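# Set the carton on the raised block, upright

## Task

Place the carton on top of the raised block so that no part of it sticks out past any of the block's edges, with the same face pointing up as at the beginning.

## Robot and tools

Robot: two arms, left_arm and right_arm, each ending in an identical five-finger right hand (so the two hands are not mirrored). Bases in the scene frame: left_arm at (-0.055, +0.489, 0) m, right_arm at (+0.075, -0.515, 0) m, both turned very slightly about z. A camera stand sits behind the arms. A loose object may occasionally get a brief outside push.

Scene frame: origin at table-top height, halfway between the arms; +x points out over the table, +y toward the left_arm side, +z up. Reported positions (m), orientations (quat_wxyz) and velocities use this frame and can be off by a few cm. Hand point: a spot 0.05 m in front of the palm, 0.15 m from the wrist flange along the fingers. Its +z runs along straight fingers (tips reach 0.06-0.07 m beyond it), +y out of the palm, +x across the palm away from the thumb. A wrist bracket on the little-finger side can snag things, and with fingers level the wrist can hang up to 0.13 m (palm down) or 0.25 m (palm up) below the point.

The row of 28 numbers (used by execute_actions and move), all in [-1, 1], one row covering both arms: left_arm dx, dy, dz, rx, ry, rz; left hand little, ring, middle, index, thumb_bend, thumb_turn, force_limit, speed; then the same 14 for right_arm. Always send all 28 even if one arm idles. dx..rz are offsets, not poses: measured along scene axes from that arm's Hand target as it stood when the action or move began (every row of an action counts from that same start, not from the prior row). 1.0 = 0.6 m of travel or 180 degrees; rx, ry, rz form one rotation vector about the Hand target's position. Six zeros re-request the current Hand target. Orientation commands are clipped to within 32 degrees of the measured orientation each step.

Hand numbers are absolute targets: fingers and thumb_bend +1 open/straight, -1 curled; thumb_turn +1 beside the palm, -1 opposite the fingers. force_limit runs linearly from about 0 N (-1) to 10 N (+1), 15 N for the two thumb motors. speed goes from near zero at -1 to full at +0.48 and above (full travel 0.49 s); for a gentle grip close at -0.94 or slower. No number means 'unchanged': to keep a hand as is, resend the eight numbers last executed for it (if none yet, its hand_measured plus hand_force_limit and hand_speed). A thumb turned in front plus fingers can enclose objects roughly 0.035-0.065 m thick. To grip harder raise force_limit and send a more-closed target; to loosen send one more open than hand_measured.

Tools:
- execute_actions(actions, cameras): actions is a list of actions, each a table of up to 15 rows, one row per 1/30 s step; a short table repeats its final row to fill 15 steps. Each action lasts 0.5 s. Images come back only for an empty list or when cameras names them.
- move(target, speed, blend, stop_force, zero, blocking, cameras): straight-line paths for each hand point toward target, a single 28-number row or up to 15 rows, all offsets counted from the same starting Hand targets. speed in m/s, 0.002-3.2, default 0.25 (turns up to twice that in rad/s), one value or one per target. blend in m rounds corners between list targets. stop_force in N, 4-120, ends an arm's path when its wrist sensor feels that much push; unreliable while the hand rotates, and omit it when leaving a contact. zero (only with stop_force) picks whether to rezero first. blocking=false returns after 0.5 s while motion continues (not allowed with stop_force). Paths do not avoid obstacles; keep paths away from an arm's own base. Result adds a 'move:' line: done, off_target, moving, held, fault, plus limits (paced = pose clipped, held = steps withheld).
- wait(seconds 0-10, cameras): lets time pass holding last commands.
- stop(cameras): brakes a running move.
- zoom_image(camera, region [x0,y0,x1,y1] pixels, max 504x504): closer look at a camera's newest image.
- show_instructions(): shows the reference image.
- zero_wrist_force(arm): rezeroes that arm's wrist sensor.
- finished_scene(scene=1): ends the scene irreversibly; the carton must stay in place unaided.

Cameras: cam_head_left, cam_head_right, cam_high, cam_left_wrist, cam_right_wrist, all 896x504.

Results: per arm Hand target (the last commanded pose after clipping; next offsets start there), end_effector_position and velocities, Joint positions, Joint torques, Wrist force/torque (in the hand's own axes; a third line gives the peak since last shown), and per hand hand_measured, hand_stopped_by (moving, target, force, stalled, fault), hand_load_n (positive when pushed open; a grip lost shows as load near 0). The hand point often rests short of its Hand target; if so, send the remaining gap as an offset.

Cautions: arms are stiff; commanding past a firm contact can trigger a fault. A net force near 150 N on an arm, or contact torque at a joint limit (wrist joints only about 29-32 N m, held weight included), halts that arm for 10 s. Motors heating to 85 °C brake the arm for 30-60 s (MOTOR HOT appears from 70 °C). Arms touching each other, including one hand gripping the other's fingers, can fail the scene. Don't drop the carton, release it while moving, slam it or anything fixed, or let anything leave the table; a part left off the table fails the task.

Each tool is called as name(argument=value, ...) on one line, values as JSON.

Reference images:

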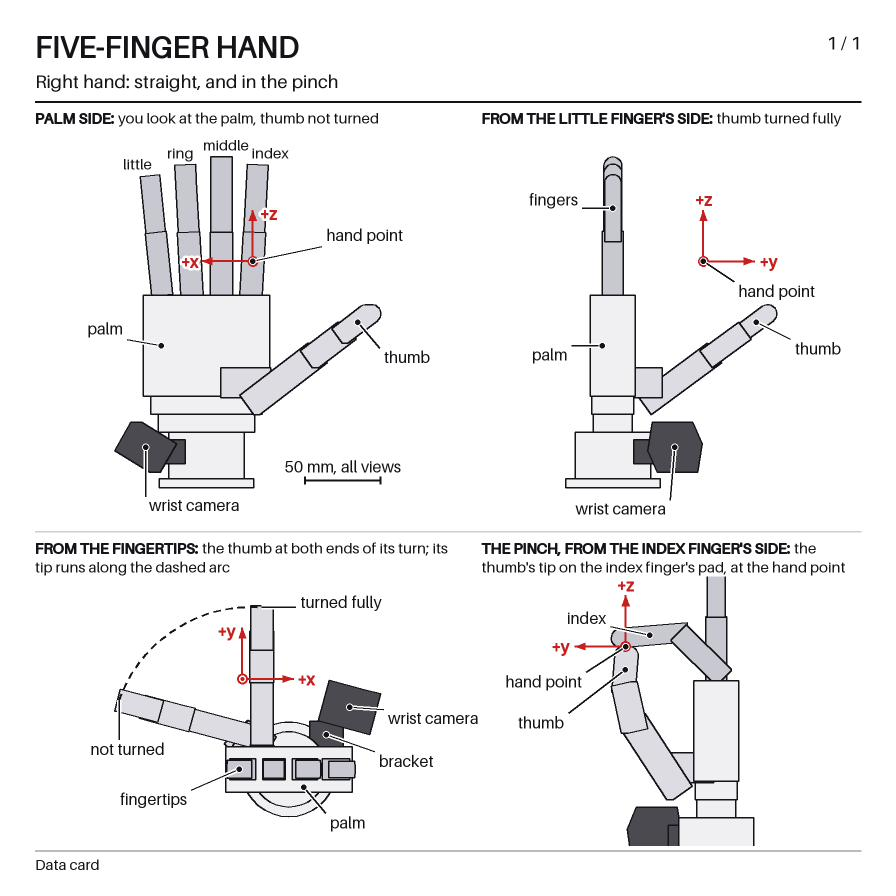

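## Session

execute_actions(actions=[])

Scene clock: 0.00 s.
left_arm: end_effector_position=(+0.2404, +0.8634, +0.2356) hand_measured=(+1.000, +1.000, +1.000, +1.000, +1.000, +1.000) hand_load_n=(+0.0, +0.0, +0.0, +0.0, +0.0, +0.0) hand_stopped_by=(target, target, target, target, target, target) hand_force_limit=0.00 hand_speed=-0.80 end_effector_quat_wxyz=(-0.197, -0.334, +0.880, +0.274) | right_arm: end_effector_position=(+0.3901, -0.1648, +0.1599) hand_measured=(+1.000, +1.000, +1.000, +1.000, +1.000, +1.000) hand_load_n=(+0.0, +0.0, +0.0, +0.0, +0.0, +0.0) hand_stopped_by=(target, target, target, target, target, target) hand_force_limit=0.00 hand_speed=-0.80 end_effector_quat_wxyz=(+0.057, +0.966, -0.177, +0.180)
Joint positions: left_arm=[0.147 -1.274 2.101 1.308 1.155 -2.314] | right_arm=[0.723 -1.322 1.959 0.777 1.919 -3.703]
Joint velocities: within noise
Joint torques (N m): no reading
Motor temperatures (°C): left_arm=[36 28 31 38 35 36] | right_arm=[32 30 31 34 39 38]
Wrist force (N): no reading
Wrist torque (N m): no reading
Wrist force, peak (N): no reading
Hand target: left_arm +0.2404, +0.8634, +0.2356; -0.197, -0.334, +0.880, +0.274 | right_arm +0.3901, -0.1648, +0.1599; +0.057, +0.966, -0.177, +0.180

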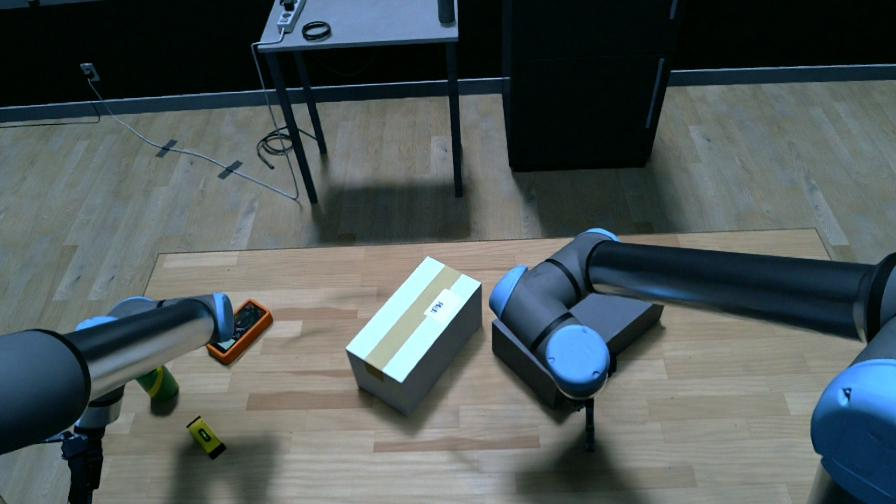

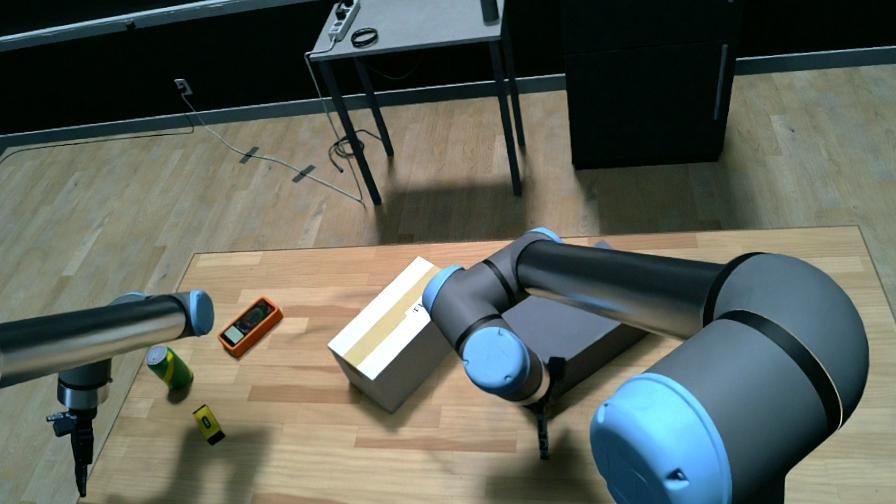

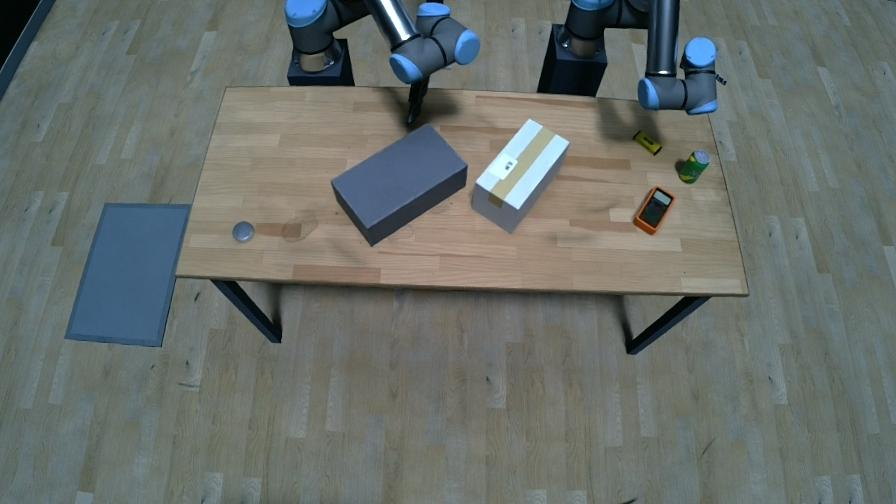

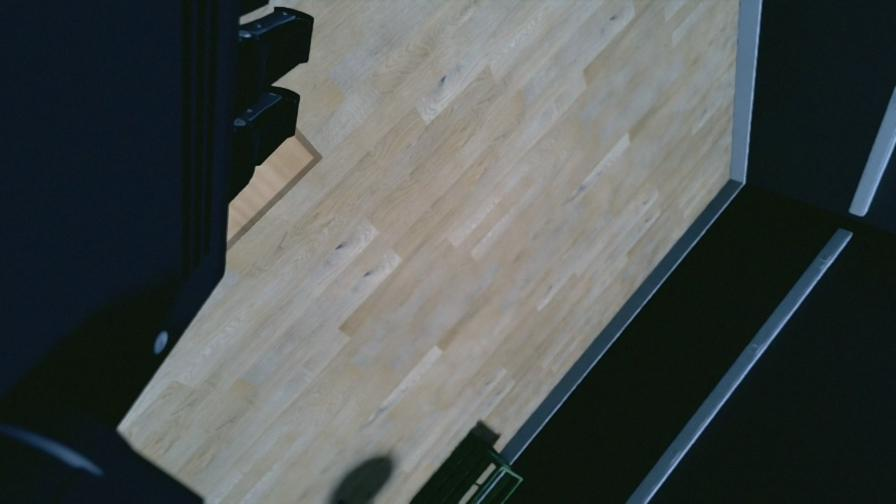

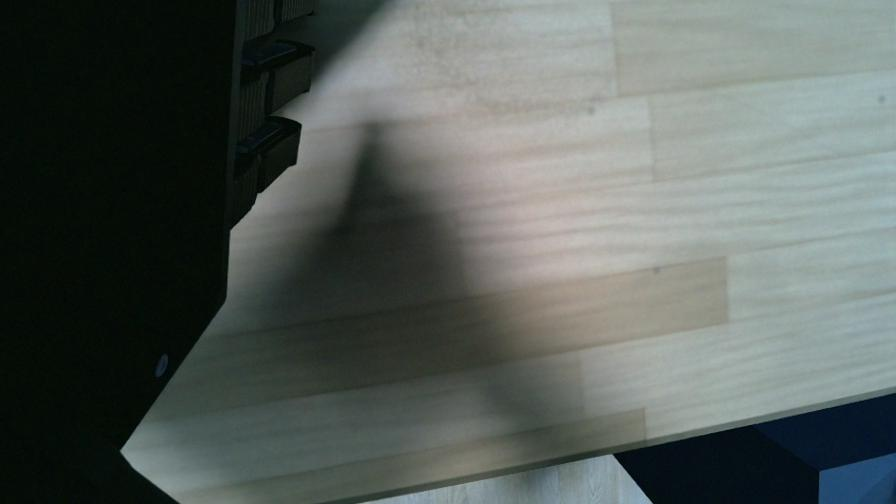

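zoom_image(camera="cam_high", region=[320, 100, 600, 260])

zoom_image(camera="cam_head_left", region=[330, 240, 510, 430])

zoom_image(camera="cam_head_right", region=[320, 230, 680, 430])

Scaled by 1.800 from the camera's 896x504 image, which has a finer 1280x720 frame.

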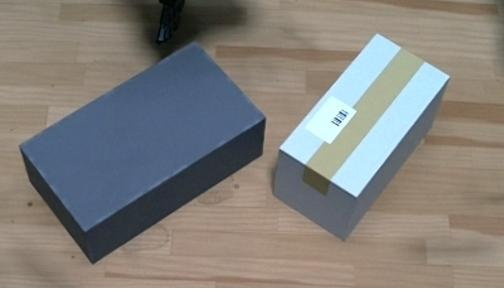

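Scaled by 2.653 from the camera's 896x504 image, which has a finer 1280x720 frame.

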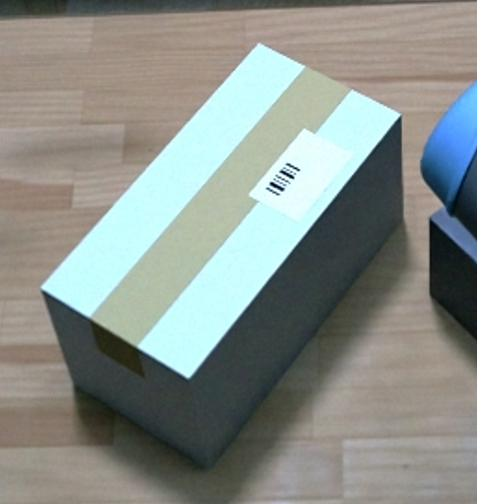

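Scaled by 1.400 from the camera's 896x504 image, which has a finer 1280x720 frame.

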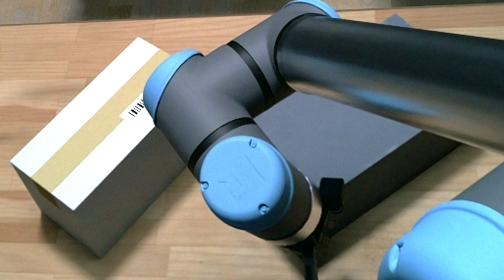

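move(target=[[0.066,-0.105,0.207,-0.03,-0.06,0.02,-1,-1,-1,-1,1,1,0,0,0.05,-0.025,0.433,-0.007,0.038,0.125,-1,-1,-1,-1,1,1,0,0],[0.26,-0.74,0.207,-0.0987,-0.1963,0.0726,-1,-1,-1,-1,1,1,0,0,0.783,0.297,0.333,-0.0226,0.1282,0.4167,-1,-1,-1,-1,1,1,0,0]], blend=[0.05, 0], speed=0.3, cameras=["all"])

Scene clock: 383.57 s.
left_arm: end_effector_position=(+0.3964, +0.4195, +0.3598) hand_measured=(-1.000, -1.000, -1.000, -1.000, +1.000, +1.000) hand_load_n=(+0.0, +0.0, +0.0, +0.0, +0.0, +0.0) hand_stopped_by=(target, target, target, target, target, target) hand_force_limit=0.00 hand_speed=0.00 end_effector_quat_wxyz=(+0.001, -0.463, +0.886, +0.000) | right_arm: end_effector_position=(+0.8599, +0.0134, +0.3596) hand_measured=(-1.000, -1.000, -1.000, -1.000, +1.000, +1.000) hand_load_n=(+0.0, +0.0, +0.0, +0.0, +0.0, +0.0) hand_stopped_by=(target, target, target, target, target, target) hand_force_limit=0.00 hand_speed=0.00 end_effector_quat_wxyz=(+0.000, +0.886, +0.463, +0.000)
Joint positions: left_arm=[-0.575 -1.503 1.797 1.276 1.57 -3.151] | right_arm=[0.529 -0.635 0.491 1.715 1.571 -5.195]
Joint torques (N m): left_arm=[-11.35 -58.43 -33.78 6.85 2.45 -1.75] | right_arm=[13.79 -89.55 -48.27 6.96 0.88 -2.34]
Wrist force (N): left_arm=[0.1 -1.5 -0.3] | right_arm=[-0.3 0.1 -0.1]
Wrist torque (N m): left_arm=[-0.09 0.04 0.11] | right_arm=[0.05 0.03 0.14]
Wrist force, peak (N): left_arm=[1.7 -3.0 -0.5] | right_arm=[-1.8 0.3 2.6]
Hand target: left_arm +0.3964, +0.4194, +0.3598; +0.001, -0.463, +0.886, +0.000 | right_arm +0.8599, +0.0134, +0.3597; +0.000, +0.886, +0.463, +0.000
Off the commanded pose: left_arm 0.000 m, 0 deg | right_arm 0.000 m, 0 deg.
move: done
camera_calibration:
cam_left_wrist: T_world_to_cam=[[-0.950956, 0.308812, -0.0178336, 0.249926], [0.250125, 0.801595, 0.543031, -0.6285], [0.18199, 0.511938, -0.839523, 0.136677], [0, 0, 0, 1]] pos_world=[0.369999, 0.356653, 0.460496]
cam_right_wrist: T_world_to_cam=[[0.938522, -0.344562, -0.0212786, -0.789171], [-0.292573, -0.826603, 0.480758, 0.0903329], [-0.18324, -0.444977, -0.876595, 0.596494], [0, 0, 0, 1]] pos_world=[0.876385, 0.0681775, 0.462663]

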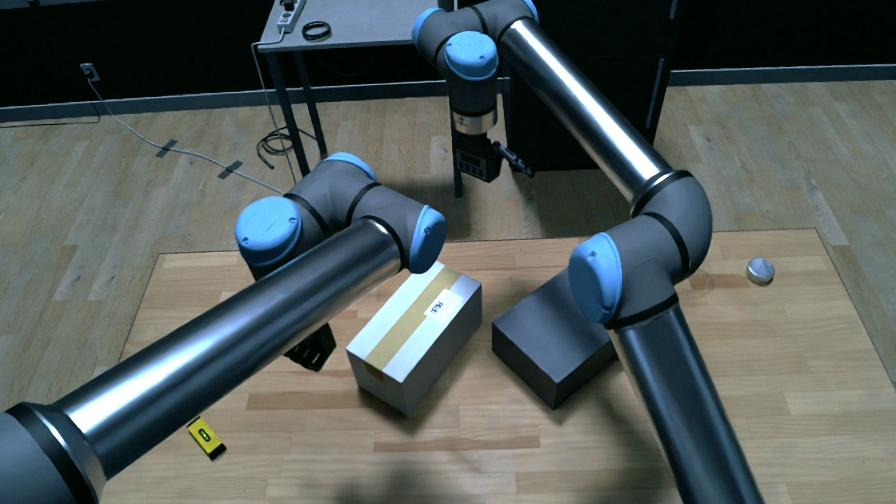

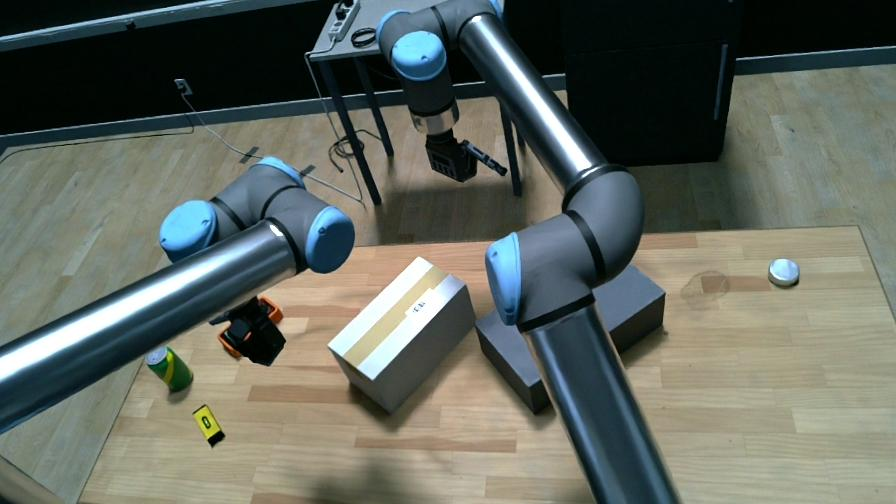

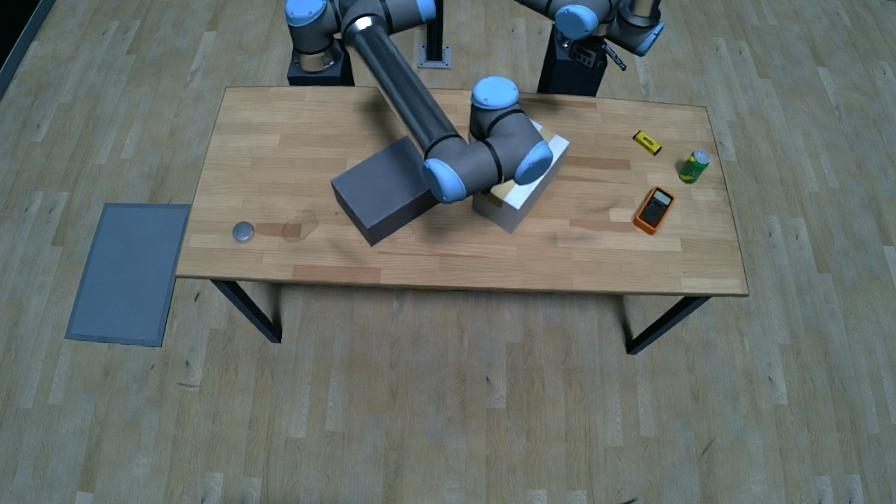

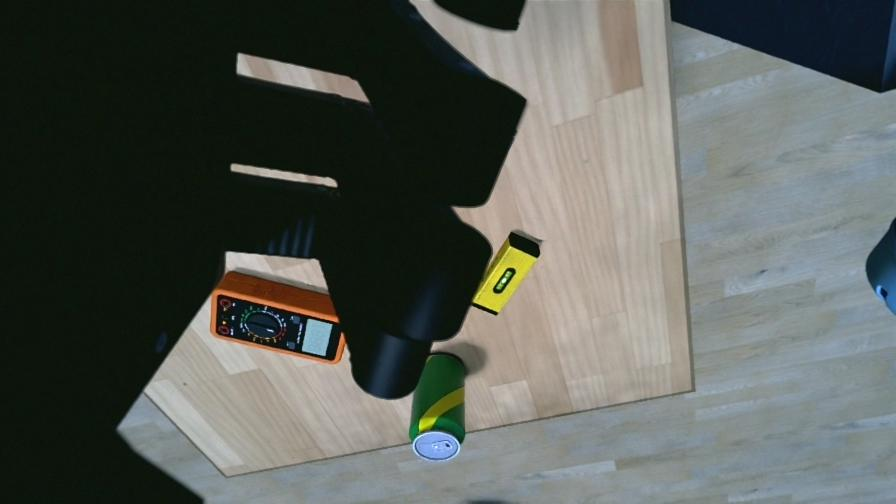

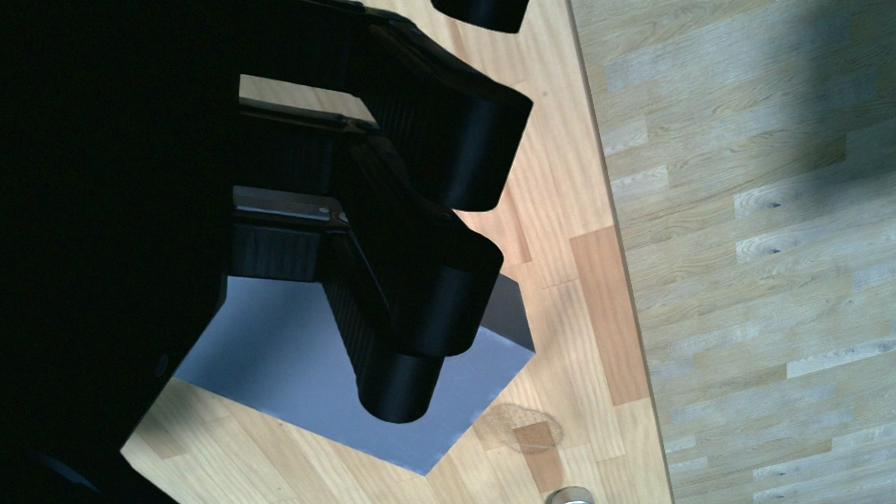

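zoom_image(camera="cam_head_left", region=[270, 300, 370, 390])

zoom_image(camera="cam_head_left", region=[440, 100, 540, 200])

zoom_image(camera="cam_head_right", region=[200, 290, 300, 380])

zoom_image(camera="cam_head_right", region=[415, 100, 515, 200])

Scaled by 5.040 from the camera's 896x504 image, which has a finer 1280x720 frame.

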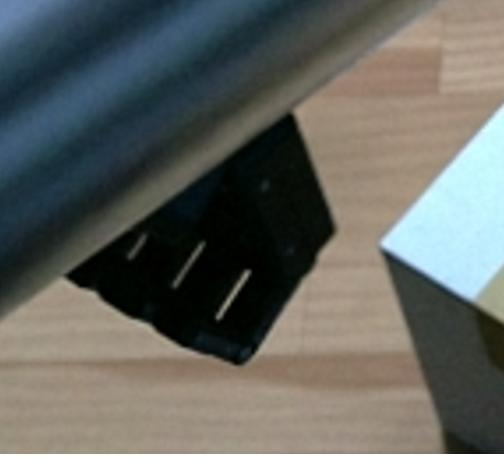

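Scaled by 5.040 from the camera's 896x504 image, which has a finer 1280x720 frame.

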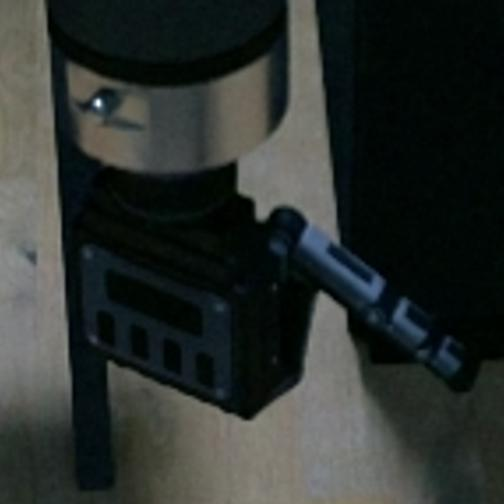

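Scaled by 5.040 from the camera's 896x504 image, which has a finer 1280x720 frame.

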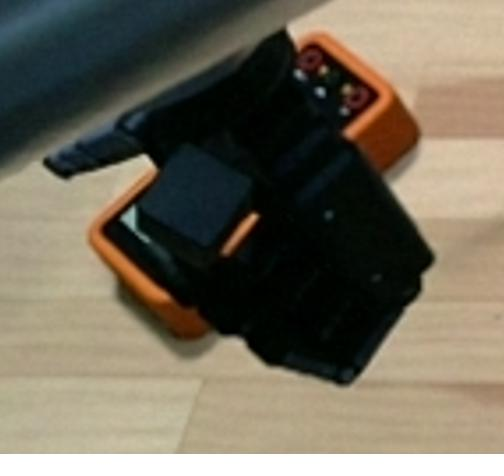

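Scaled by 5.040 from the camera's 896x504 image, which has a finer 1280x720 frame.

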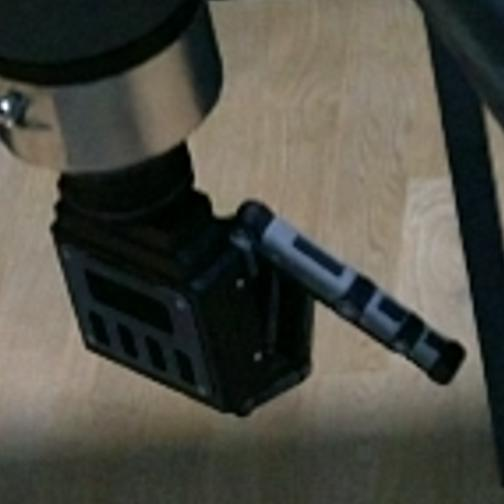

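move(target=[[0,0,-0.508,0,0,0,-1,-1,-1,-1,1,1,0,0,0,0,-0.508,0,0,0,-1,-1,-1,-1,1,1,0,0],[0.1073,-0.0828,-0.508,0,0,0,-1,-1,-1,-1,1,1,0,0,-0.0912,0.0682,-0.508,0,0,0,-1,-1,-1,-1,1,1,0,0]], blend=[0.02, 0], speed=0.2, cameras=["all"])

Scene clock: 432.13 s.
left_arm: end_effector_position=(+0.4606, +0.3698, +0.0550) hand_measured=(-1.000, -1.000, -1.000, -1.000, +1.000, +1.000) hand_load_n=(+0.0, +0.0, +0.0, +0.0, +0.0, +0.0) hand_stopped_by=(target, target, target, target, target, target) hand_force_limit=0.00 hand_speed=0.00 end_effector_quat_wxyz=(+0.001, -0.463, +0.886, +0.000) | right_arm: end_effector_position=(+0.8051, +0.0543, +0.0549) hand_measured=(-1.000, -1.000, -1.000, -1.000, +1.000, +1.000) hand_load_n=(+0.0, +0.0, +0.0, +0.0, +0.0, +0.0) hand_stopped_by=(target, target, target, target, target, target) hand_force_limit=0.00 hand_speed=0.00 end_effector_quat_wxyz=(+0.000, +0.886, +0.463, +0.000)
Joint positions: left_arm=[-0.581 -1.116 1.913 0.772 1.57 -3.157] | right_arm=[0.596 -0.593 0.953 1.21 1.571 -5.128]
Joint torques (N m): left_arm=[16.86 -58.76 -31.8 1.13 2.5 2.3] | right_arm=[1.92 -90.68 -45.74 8.52 0.29 0.47]
Wrist force (N): left_arm=[0.0 -1.3 -0.3] | right_arm=[-0.4 0.7 0.0]
Wrist torque (N m): left_arm=[-0.07 0.06 0.11] | right_arm=[0.13 0.04 -0.15]
Wrist force, peak (N): left_arm=[0.2 -3.6 0.1] | right_arm=[-0.4 0.1 -3.0]
Hand target: left_arm +0.4608, +0.3698, +0.0550; +0.001, -0.463, +0.886, +0.000 | right_arm +0.8051, +0.0544, +0.0549; +0.000, +0.886, +0.463, +0.000
Off the commanded pose: left_arm 0.000 m, 0 deg | right_arm 0.000 m, 0 deg.
move: done
camera_calibration:
cam_left_wrist: T_world_to_cam=[[-0.950949, 0.30884, -0.0177013, 0.320857], [0.250221, 0.801578, 0.543011, -0.439238], [0.181893, 0.511947, -0.839539, -0.105408], [0, 0, 0, 1]] pos_world=[0.434199, 0.306953, 0.155697]
cam_right_wrist: T_world_to_cam=[[0.938605, -0.344336, -0.0213026, -0.730315], [-0.292368, -0.826691, 0.480731, 0.254518], [-0.183144, -0.444988, -0.876609, 0.337409], [0, 0, 0, 1]] pos_world=[0.821685, 0.109077, 0.157863]

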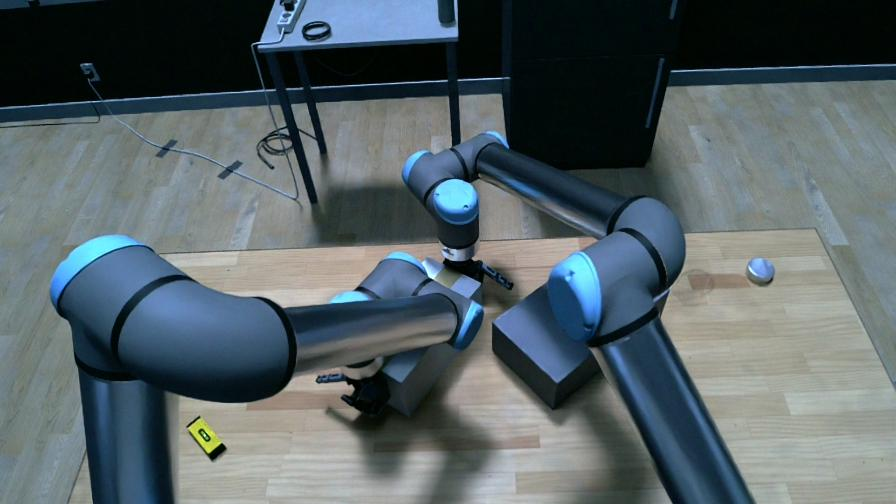

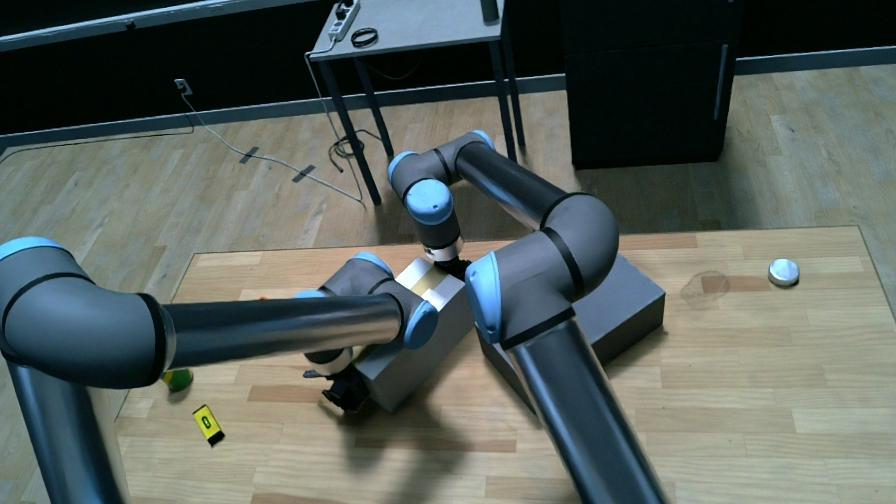

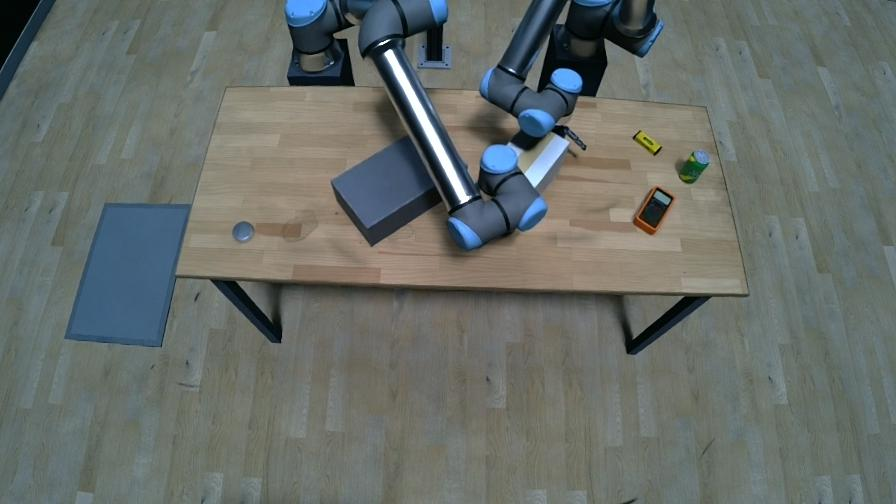

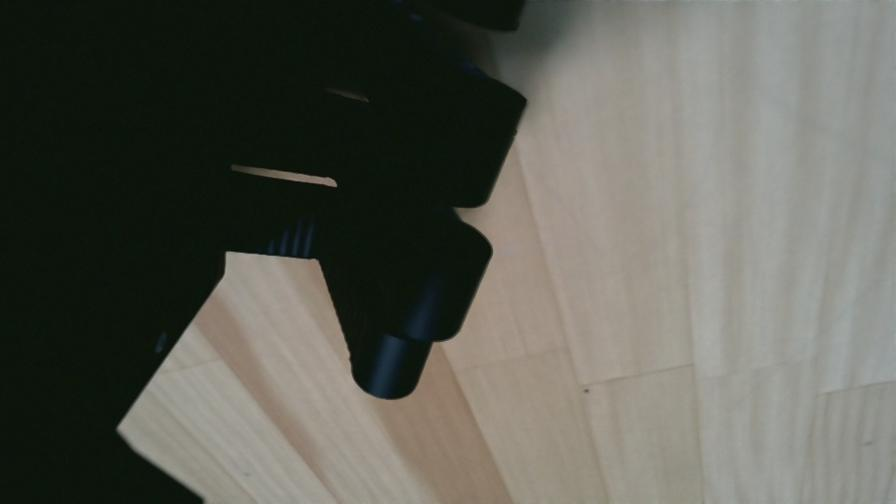

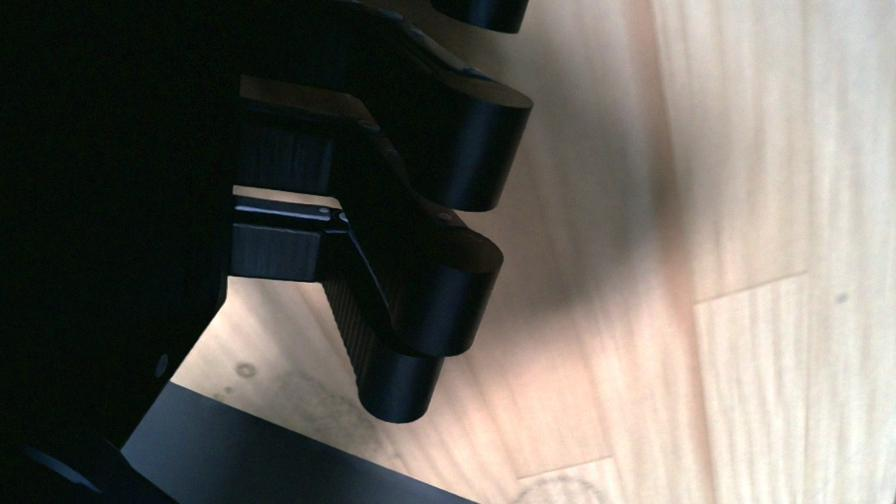

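zoom_image(camera="cam_head_left", region=[320, 230, 540, 430])

zoom_image(camera="cam_high", region=[440, 80, 620, 260])

Scaled by 2.291 from the camera's 896x504 image, which has a finer 1280x720 frame.

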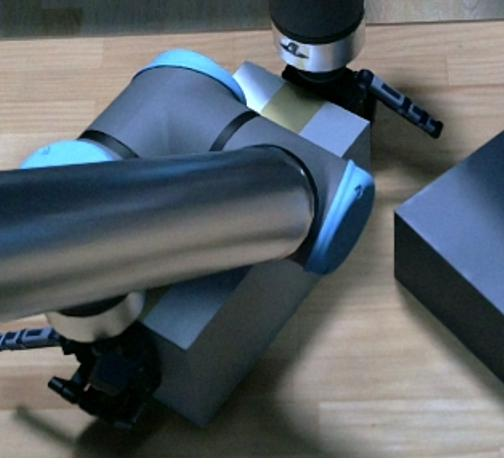

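Scaled by 2.800 from the camera's 896x504 image, which has a finer 1280x720 frame.

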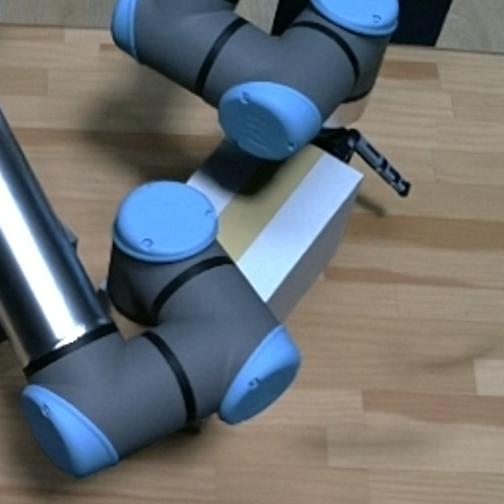

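zero_wrist_force(arm="left_arm")

zero_wrist_force(arm="right_arm")

move(target=[0.041,-0.0287,0,0,0,0,-1,-1,-1,-1,1,1,0,0,-0.041,0.0287,0,0,0,0,-1,-1,-1,-1,1,1,0,0], speed=0.015, stop_force=15, cameras=["cam_head_left", "cam_high"])

Wrist force sensor zeroed.

Wrist force sensor zeroed.

Scene clock: 457.77 s.
left_arm: end_effector_position=(+0.4672, +0.3653, +0.0550) hand_measured=(-1.000, -1.000, -1.000, -1.000, +1.000, +1.000) hand_load_n=(+0.0, +0.0, +0.5, +0.0, +0.0, +0.0) hand_stopped_by=(target, target, target, target, target, target) hand_force_limit=0.00 hand_speed=0.00 end_effector_quat_wxyz=(+0.001, -0.463, +0.886, +0.000) | right_arm: end_effector_position=(+0.7986, +0.0589, +0.0549) hand_measured=(-1.000, -1.000, -1.000, -1.000, +1.000, +1.000) hand_load_n=(+0.0, +0.0, +0.0, +0.0, +0.0, +0.0) hand_stopped_by=(target, target, target, target, target, target) hand_force_limit=0.00 hand_speed=0.00 end_effector_quat_wxyz=(+0.000, +0.886, +0.463, +0.000)
Joint positions: left_arm=[-0.581 -1.106 1.897 0.779 1.57 -3.157] | right_arm=[0.604 -0.596 0.96 1.207 1.571 -5.12]
Joint torques (N m): left_arm=[-6.81 -82.41 -23.73 -1.65 2.44 1.27] | right_arm=[-12.51 -87.62 -45.1 9.33 -3.01 -2.07]
Wrist force (N, zeroed by zero_wrist_force): left_arm=[-0.5 12.2 -2.1] | right_arm=[0.1 6.9 1.2]
Wrist torque (N m, zeroed by zero_wrist_force): left_arm=[0.50 -0.01 -0.04] | right_arm=[0.51 -0.11 0.31]
Wrist force, peak (N, zeroed by zero_wrist_force): left_arm=[-0.9 24.4 9.4] | right_arm=[-1.4 26.1 0.1]
Hand target: left_arm +0.4672, +0.3653, +0.0550; +0.001, -0.463, +0.886, +0.000 (not the last commanded pose) | right_arm +0.7986, +0.0589, +0.0549; +0.000, +0.886, +0.463, +0.000 (not the last commanded pose)
Off the commanded pose: left_arm 0.022 m, 0 deg | right_arm 0.022 m, 0 deg.
move: contact (left_arm, right_arm)
Images, in order (width x height): cam_head_left 896x504, cam_high 896x504.

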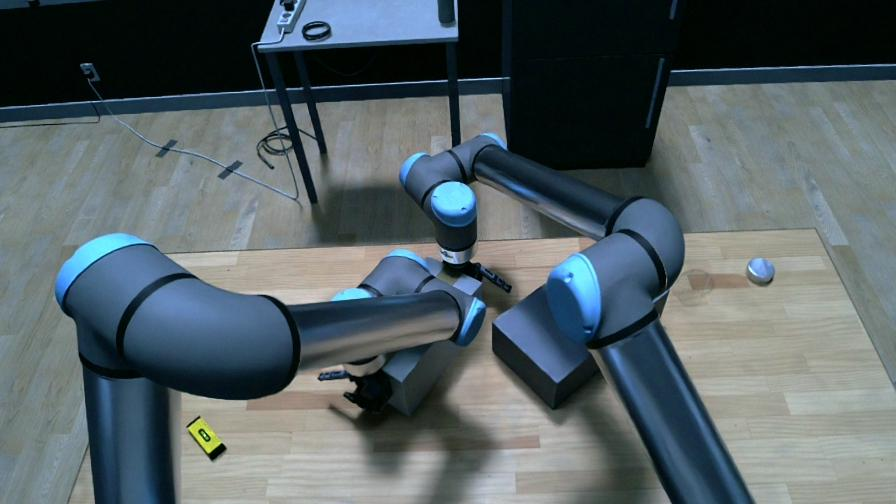

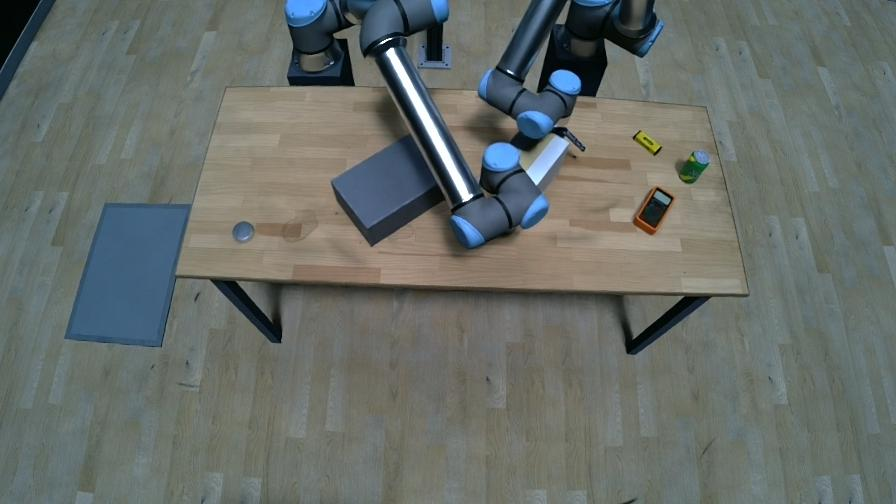

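move(target=[0.0027,-0.0019,0,0,0,0,-1,-1,-1,-1,1,1,0,0,-0.0027,0.0019,0,0,0,0,-1,-1,-1,-1,1,1,0,0], speed=0.015)

Scene clock: 468.17 s.
left_arm: end_effector_position=(+0.4688, +0.3641, +0.0550) hand_measured=(-1.000, -1.000, -1.000, -1.000, +1.000, +1.000) hand_load_n=(+0.0, +0.0, +0.0, +0.0, +0.0, +0.0) hand_stopped_by=(target, target, target, target, target, target) hand_force_limit=0.00 hand_speed=0.00 end_effector_quat_wxyz=(+0.001, -0.463, +0.886, +0.000) | right_arm: end_effector_position=(+0.7970, +0.0600, +0.0549) hand_measured=(-1.000, -1.000, -1.000, -1.000, +1.000, +1.000) hand_load_n=(+0.0, +0.0, +0.0, +0.0, +0.0, +0.0) hand_stopped_by=(target, target, target, target, target, target) hand_force_limit=0.00 hand_speed=0.00 end_effector_quat_wxyz=(+0.000, +0.886, +0.463, +0.000)
Joint positions: left_arm=[-0.581 -1.103 1.893 0.781 1.57 -3.157] | right_arm=[0.606 -0.597 0.961 1.206 1.571 -5.118]
Joint torques (N m): left_arm=[-14.16 -77.95 -48.42 1.42 2.52 -0.05] | right_arm=[45.86 -102.07 -16.89 1.85 -1.63 1.35]
Wrist force (N, zeroed by zero_wrist_force): left_arm=[-1.6 30.5 10.9] | right_arm=[-2.0 33.1 -0.2]
Wrist torque (N m, zeroed by zero_wrist_force): left_arm=[1.39 0.00 -0.05] | right_arm=[2.83 0.20 1.13]
Wrist force, peak (N, zeroed by zero_wrist_force): left_arm=[-1.7 31.1 10.8] | right_arm=[-2.1 33.4 -0.4]
Hand target: left_arm +0.4688, +0.3641, +0.0550; +0.001, -0.463, +0.886, +0.000 | right_arm +0.7970, +0.0601, +0.0549; +0.000, +0.886, +0.463, +0.000
Off the commanded pose: left_arm 0.000 m, 0 deg | right_arm 0.000 m, 0 deg.
move: done

move(target=[0.0018,-0.0013,0,0,0,0,-1,-1,-1,-1,1,1,0,0,-0.0018,0.0013,0,0,0,0,-1,-1,-1,-1,1,1,0,0], speed=0.015)

move(target=[0,0,0.025,0,0,0,-1,-1,-1,-1,1,1,0,0,0,0,0.025,0,0,0,-1,-1,-1,-1,1,1,0,0], speed=0.03, cameras=["cam_head_left", "cam_head_right", "cam_high"])

Scene clock: 482.07 s.
left_arm: end_effector_position=(+0.4698, +0.3635, +0.0550) hand_measured=(-1.000, -1.000, -1.000, -1.000, +1.000, +1.000) hand_load_n=(+0.0, +0.0, +0.0, +0.0, +0.0, +0.0) hand_stopped_by=(target, target, target, target, target, target) hand_force_limit=0.00 hand_speed=0.00 end_effector_quat_wxyz=(+0.001, -0.463, +0.886, +0.000) | right_arm: end_effector_position=(+0.7960, +0.0607, +0.0549) hand_measured=(-1.000, -1.000, -1.000, -1.000, +1.000, +1.000) hand_load_n=(+0.0, +0.0, +0.0, +0.0, +0.0, +0.0) hand_stopped_by=(target, target, target, target, target, target) hand_force_limit=0.00 hand_speed=0.00 end_effector_quat_wxyz=(+0.000, +0.886, +0.463, +0.000)
Joint positions: left_arm=[-0.581 -1.102 1.89 0.782 1.57 -3.157] | right_arm=[0.608 -0.598 0.962 1.206 1.571 -5.117]
Joint torques (N m): left_arm=[-2.19 -74.78 -82.27 -6.1 2.35 2.46] | right_arm=[89.95 -98.78 -8.76 4.94 -8.49 1.53]
Wrist force (N, zeroed by zero_wrist_force): left_arm=[-1.7 82.0 9.5] | right_arm=[-0.8 80.8 -1.3]
Wrist torque (N m, zeroed by zero_wrist_force): left_arm=[5.48 -0.16 1.44] | right_arm=[6.91 0.11 2.68]
Wrist force, peak (N, zeroed by zero_wrist_force): left_arm=[-1.7 82.0 9.5] | right_arm=[-0.8 80.8 -1.3]
Hand target: left_arm +0.4699, +0.3634, +0.0550; +0.001, -0.463, +0.886, +0.000 | right_arm +0.7959, +0.0609, +0.0549; +0.000, +0.886, +0.463, +0.000
Off the commanded pose: left_arm 0.000 m, 0 deg | right_arm 0.000 m, 0 deg.
move: done

Scene clock: 482.83 s.
left_arm: end_effector_position=(+0.4699, +0.3634, +0.0702) hand_measured=(-1.000, -1.000, -1.000, -1.000, +1.000, +1.000) hand_load_n=(-0.5, +0.0, +0.0, +0.0, +0.0, +0.0) hand_stopped_by=(target, target, target, target, target, target) hand_force_limit=0.00 hand_speed=0.00 end_effector_quat_wxyz=(+0.001, -0.463, +0.886, +0.000) | right_arm: end_effector_position=(+0.7959, +0.0608, +0.0701) hand_measured=(-1.000, -1.000, -1.000, -1.000, +1.000, +1.000) hand_load_n=(+0.0, +0.0, +0.0, +0.0, +0.0, +0.0) hand_stopped_by=(target, target, target, target, target, target) hand_force_limit=0.00 hand_speed=0.00 end_effector_quat_wxyz=(+0.000, +0.886, +0.463, +0.000)
Joint positions: left_arm=[-0.581 -1.12 1.883 0.807 1.57 -3.157] | right_arm=[0.608 -0.608 0.954 1.224 1.571 -5.117]
Joint torques (N m): left_arm=[-16.29 -71.45 -73 -15.27 2.18 2.07] | right_arm=[97.76 -99.37 -25.47 10.11 -18.45 -0.64]
Wrist force (N, zeroed by zero_wrist_force): left_arm=[-1.6 86.9 10.8] | right_arm=[-2.4 88.3 13.2]
Wrist torque (N m, zeroed by zero_wrist_force): left_arm=[5.72 -0.25 1.61] | right_arm=[6.41 -0.27 2.79]
Wrist force, peak (N, zeroed by zero_wrist_force): left_arm=[-1.6 86.9 10.8] | right_arm=[-2.4 88.3 13.2]
Hand target: left_arm +0.4699, +0.3634, +0.0700; +0.001, -0.463, +0.886, +0.000 | right_arm +0.7959, +0.0609, +0.0699; +0.000, +0.886, +0.463, +0.000
Off the commanded pose: left_arm 0.000 m, 0 deg | right_arm 0.000 m, 0 deg.
move: done
Images, in order (width x height): cam_head_left 896x504, cam_head_right 896x504, cam_high 896x504.

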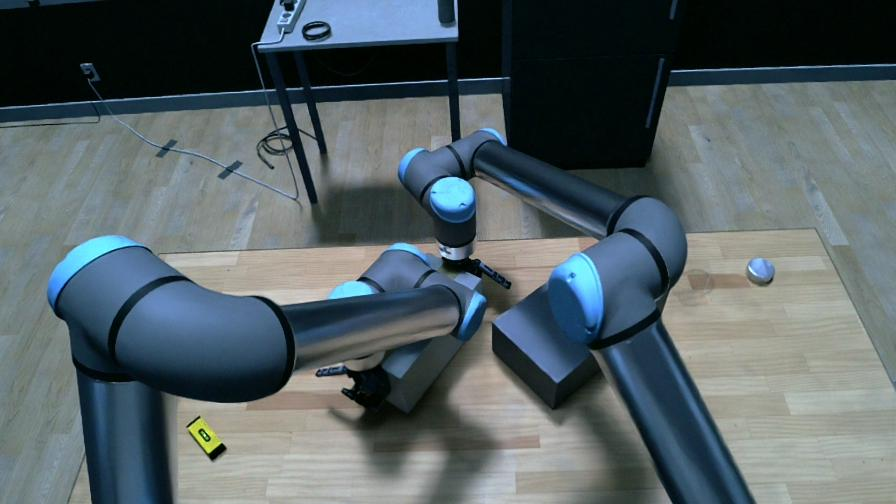

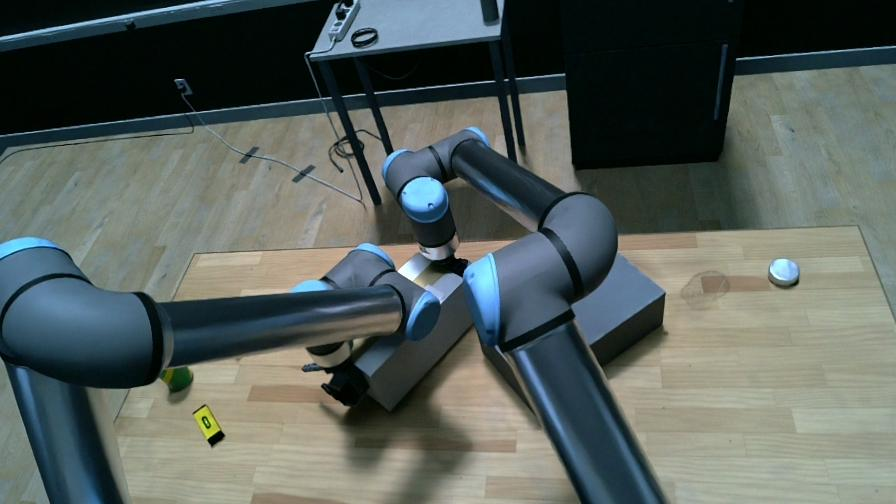

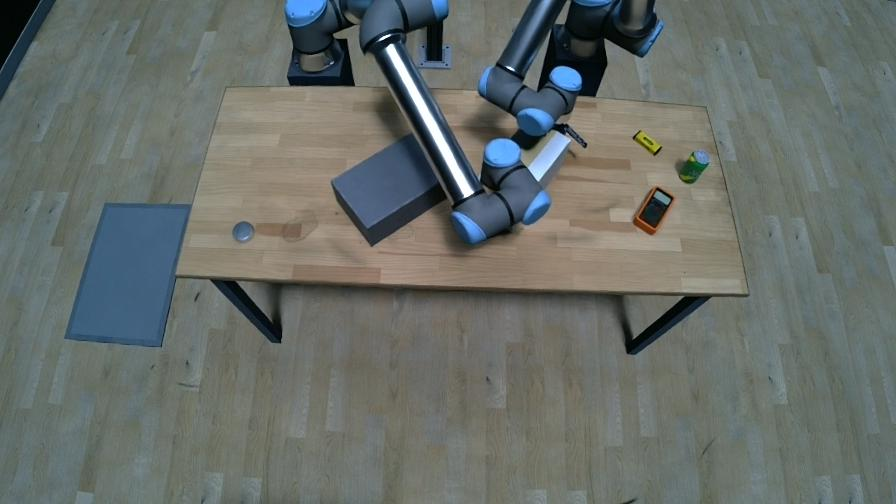

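zoom_image(camera="cam_head_left", region=[320, 230, 540, 430])

move(target=[-0.00082,0.00057,0,0,0,0,-1,-1,-1,-1,1,1,0,0,0.00082,-0.00057,0,0,0,0,-1,-1,-1,-1,1,1,0,0], speed=0.015)

Scaled by 2.291 from the camera's 896x504 image, which has a finer 1280x720 frame.

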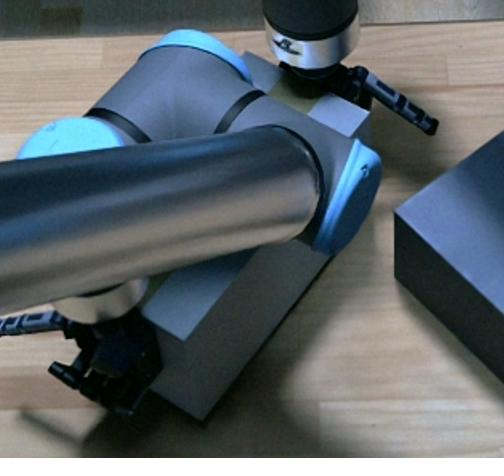

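Scene clock: 497.80 s.
left_arm: end_effector_position=(+0.4695, +0.3637, +0.0700) hand_measured=(-1.000, -1.000, -1.000, -1.000, +1.000, +1.000) hand_load_n=(+0.0, +0.0, +0.0, +0.0, +0.0, +0.0) hand_stopped_by=(target, target, target, target, target, target) hand_force_limit=0.00 hand_speed=0.00 end_effector_quat_wxyz=(+0.001, -0.463, +0.886, +0.000) | right_arm: end_effector_position=(+0.7963, +0.0606, +0.0698) hand_measured=(-1.000, -1.000, -1.000, -1.000, +1.000, +1.000) hand_load_n=(+0.5, +0.0, +0.0, +0.0, -0.5, +0.0) hand_stopped_by=(target, target, target, target, target, target) hand_force_limit=0.00 hand_speed=0.00 end_effector_quat_wxyz=(+0.000, +0.886, +0.463, +0.000)
Joint positions: left_arm=[-0.581 -1.121 1.885 0.806 1.57 -3.157] | right_arm=[0.607 -0.608 0.954 1.224 1.571 -5.117]
Joint torques (N m): left_arm=[-32.94 -89.38 -54.38 -9.34 2.34 -1.29] | right_arm=[38.84 -94.36 -42.83 16.93 -14.3 -2.27]
Wrist force (N, zeroed by zero_wrist_force): left_arm=[-2.4 61.7 10.0] | right_arm=[-2.2 62.1 12.7]
Wrist torque (N m, zeroed by zero_wrist_force): left_arm=[3.82 -0.14 0.80] | right_arm=[4.27 -0.30 1.84]
Wrist force, peak (N, zeroed by zero_wrist_force): left_arm=[-2.0 87.3 11.0] | right_arm=[-2.2 88.5 13.4]
Hand target: left_arm +0.4694, +0.3637, +0.0700; +0.001, -0.463, +0.886, +0.000 | right_arm +0.7964, +0.0605, +0.0699; +0.000, +0.886, +0.463, +0.000
Off the commanded pose: left_arm 0.000 m, 0 deg | right_arm 0.000 m, 0 deg.
move: done

move(target=[0,0,0.115,0,0,0,-1,-1,-1,-1,1,1,0,0,0,0,0.115,0,0,0,-1,-1,-1,-1,1,1,0,0], speed=0.06)

Scene clock: 509.23 s.
left_arm: end_effector_position=(+0.4694, +0.3637, +0.1391) hand_measured=(-1.000, -1.000, -1.000, -1.000, +1.000, +1.000) hand_load_n=(+0.0, +0.0, +0.0, +0.0, +0.0, +0.0) hand_stopped_by=(target, target, target, target, target, target) hand_force_limit=0.00 hand_speed=0.00 end_effector_quat_wxyz=(+0.001, -0.463, +0.886, +0.000) end_effector_velocity=(+0.000, -0.001, -0.002) end_effector_angular_velocity=(-0.001, -0.001, -0.001) | right_arm: end_effector_position=(+0.7964, +0.0605, +0.1391) hand_measured=(-1.000, -1.000, -1.000, -1.000, +1.000, +1.000) hand_load_n=(+0.0, +0.0, +0.5, +0.5, +0.0, +0.0) hand_stopped_by=(target, target, target, target, target, target) hand_force_limit=0.00 hand_speed=0.00 end_effector_quat_wxyz=(+0.000, +0.886, +0.463, +0.000) end_effector_velocity=(+0.001, +0.000, -0.003) end_effector_angular_velocity=(+0.001, -0.001, +0.001)
Joint positions: left_arm=[-0.581 -1.197 1.845 0.922 1.57 -3.157] | right_arm=[0.607 -0.65 0.907 1.313 1.571 -5.117]
Joint velocities: left_arm=[-0.001 0.001 0.002 -0.005 0 0] | right_arm=[-0.001 0.002 0.002 -0.005 0 -0.002]
Joint torques (N m): left_arm=[-6.35 -62.16 -55.66 -11.25 1.67 -0.97] | right_arm=[39.52 -97.26 -21.09 4.6 -5.96 1.69]
Wrist force (N, zeroed by zero_wrist_force): left_arm=[-2.0 61.9 10.7] | right_arm=[-2.3 62.0 12.1]
Wrist torque (N m, zeroed by zero_wrist_force): left_arm=[3.75 -0.18 0.91] | right_arm=[4.32 -0.21 1.86]
Wrist force, peak (N, zeroed by zero_wrist_force): left_arm=[-2.4 62.4 9.5] | right_arm=[-3.1 62.9 12.6]
Hand target: left_arm +0.4694, +0.3637, +0.1390; +0.001, -0.463, +0.886, +0.000 | right_arm +0.7964, +0.0605, +0.1389; +0.000, +0.886, +0.463, +0.000
Off the commanded pose: left_arm 0.000 m, 0 deg | right_arm 0.000 m, 0 deg.
move: done

move(target=[[0,0,0.11,0,0,0,-1,-1,-1,-1,1,1,0,0,0,0,0.11,0,0,0,-1,-1,-1,-1,1,1,0,0],[0.009,-0.1,0.11,0,0,0,-1,-1,-1,-1,1,1,0,0,0.009,-0.1,0.11,0,0,0,-1,-1,-1,-1,1,1,0,0]], speed=0.08, blend=[0.02, 0])

Scene clock: 537.20 s.
left_arm: end_effector_position=(+0.4747, +0.3036, +0.2050) hand_measured=(-1.000, -1.000, -1.000, -1.000, +1.000, +1.000) hand_load_n=(+0.0, +0.0, +0.0, +0.0, +0.0, +0.0) hand_stopped_by=(target, target, target, target, target, target) hand_force_limit=0.00 hand_speed=0.00 end_effector_quat_wxyz=(+0.001, -0.463, +0.886, +0.000) | right_arm: end_effector_position=(+0.8019, +0.0005, +0.2048) hand_measured=(-1.000, -1.000, -1.000, -1.000, +1.000, +1.000) hand_load_n=(+0.0, +0.0, +0.0, +0.0, +0.0, +0.0) hand_stopped_by=(target, target, target, target, target, target) hand_force_limit=0.00 hand_speed=0.00 end_effector_quat_wxyz=(+0.000, +0.886, +0.463, +0.000)
Joint positions: left_arm=[-0.658 -1.219 1.739 1.05 1.57 -3.234] | right_arm=[0.547 -0.752 0.977 1.345 1.571 -5.178]
Joint torques (N m): left_arm=[3.33 -78.85 -54.49 -8.5 -1.98 2.84] | right_arm=[67.47 -97.82 -44.49 17.17 -10.01 2.49]
Wrist force (N, zeroed by zero_wrist_force): left_arm=[-2.4 61.1 10.2] | right_arm=[-2.4 61.5 12.7]
Wrist torque (N m, zeroed by zero_wrist_force): left_arm=[3.84 -0.62 0.92] | right_arm=[4.20 -0.70 1.95]
Wrist force, peak (N, zeroed by zero_wrist_force): left_arm=[-3.9 67.4 10.7] | right_arm=[-3.8 67.7 13.0]
Hand target: left_arm +0.4748, +0.3037, +0.2050; +0.001, -0.463, +0.886, +0.000 | right_arm +0.8018, +0.0005, +0.2049; +0.000, +0.886, +0.463, +0.000
Off the commanded pose: left_arm 0.000 m, 0 deg | right_arm 0.000 m, 0 deg.
move: done


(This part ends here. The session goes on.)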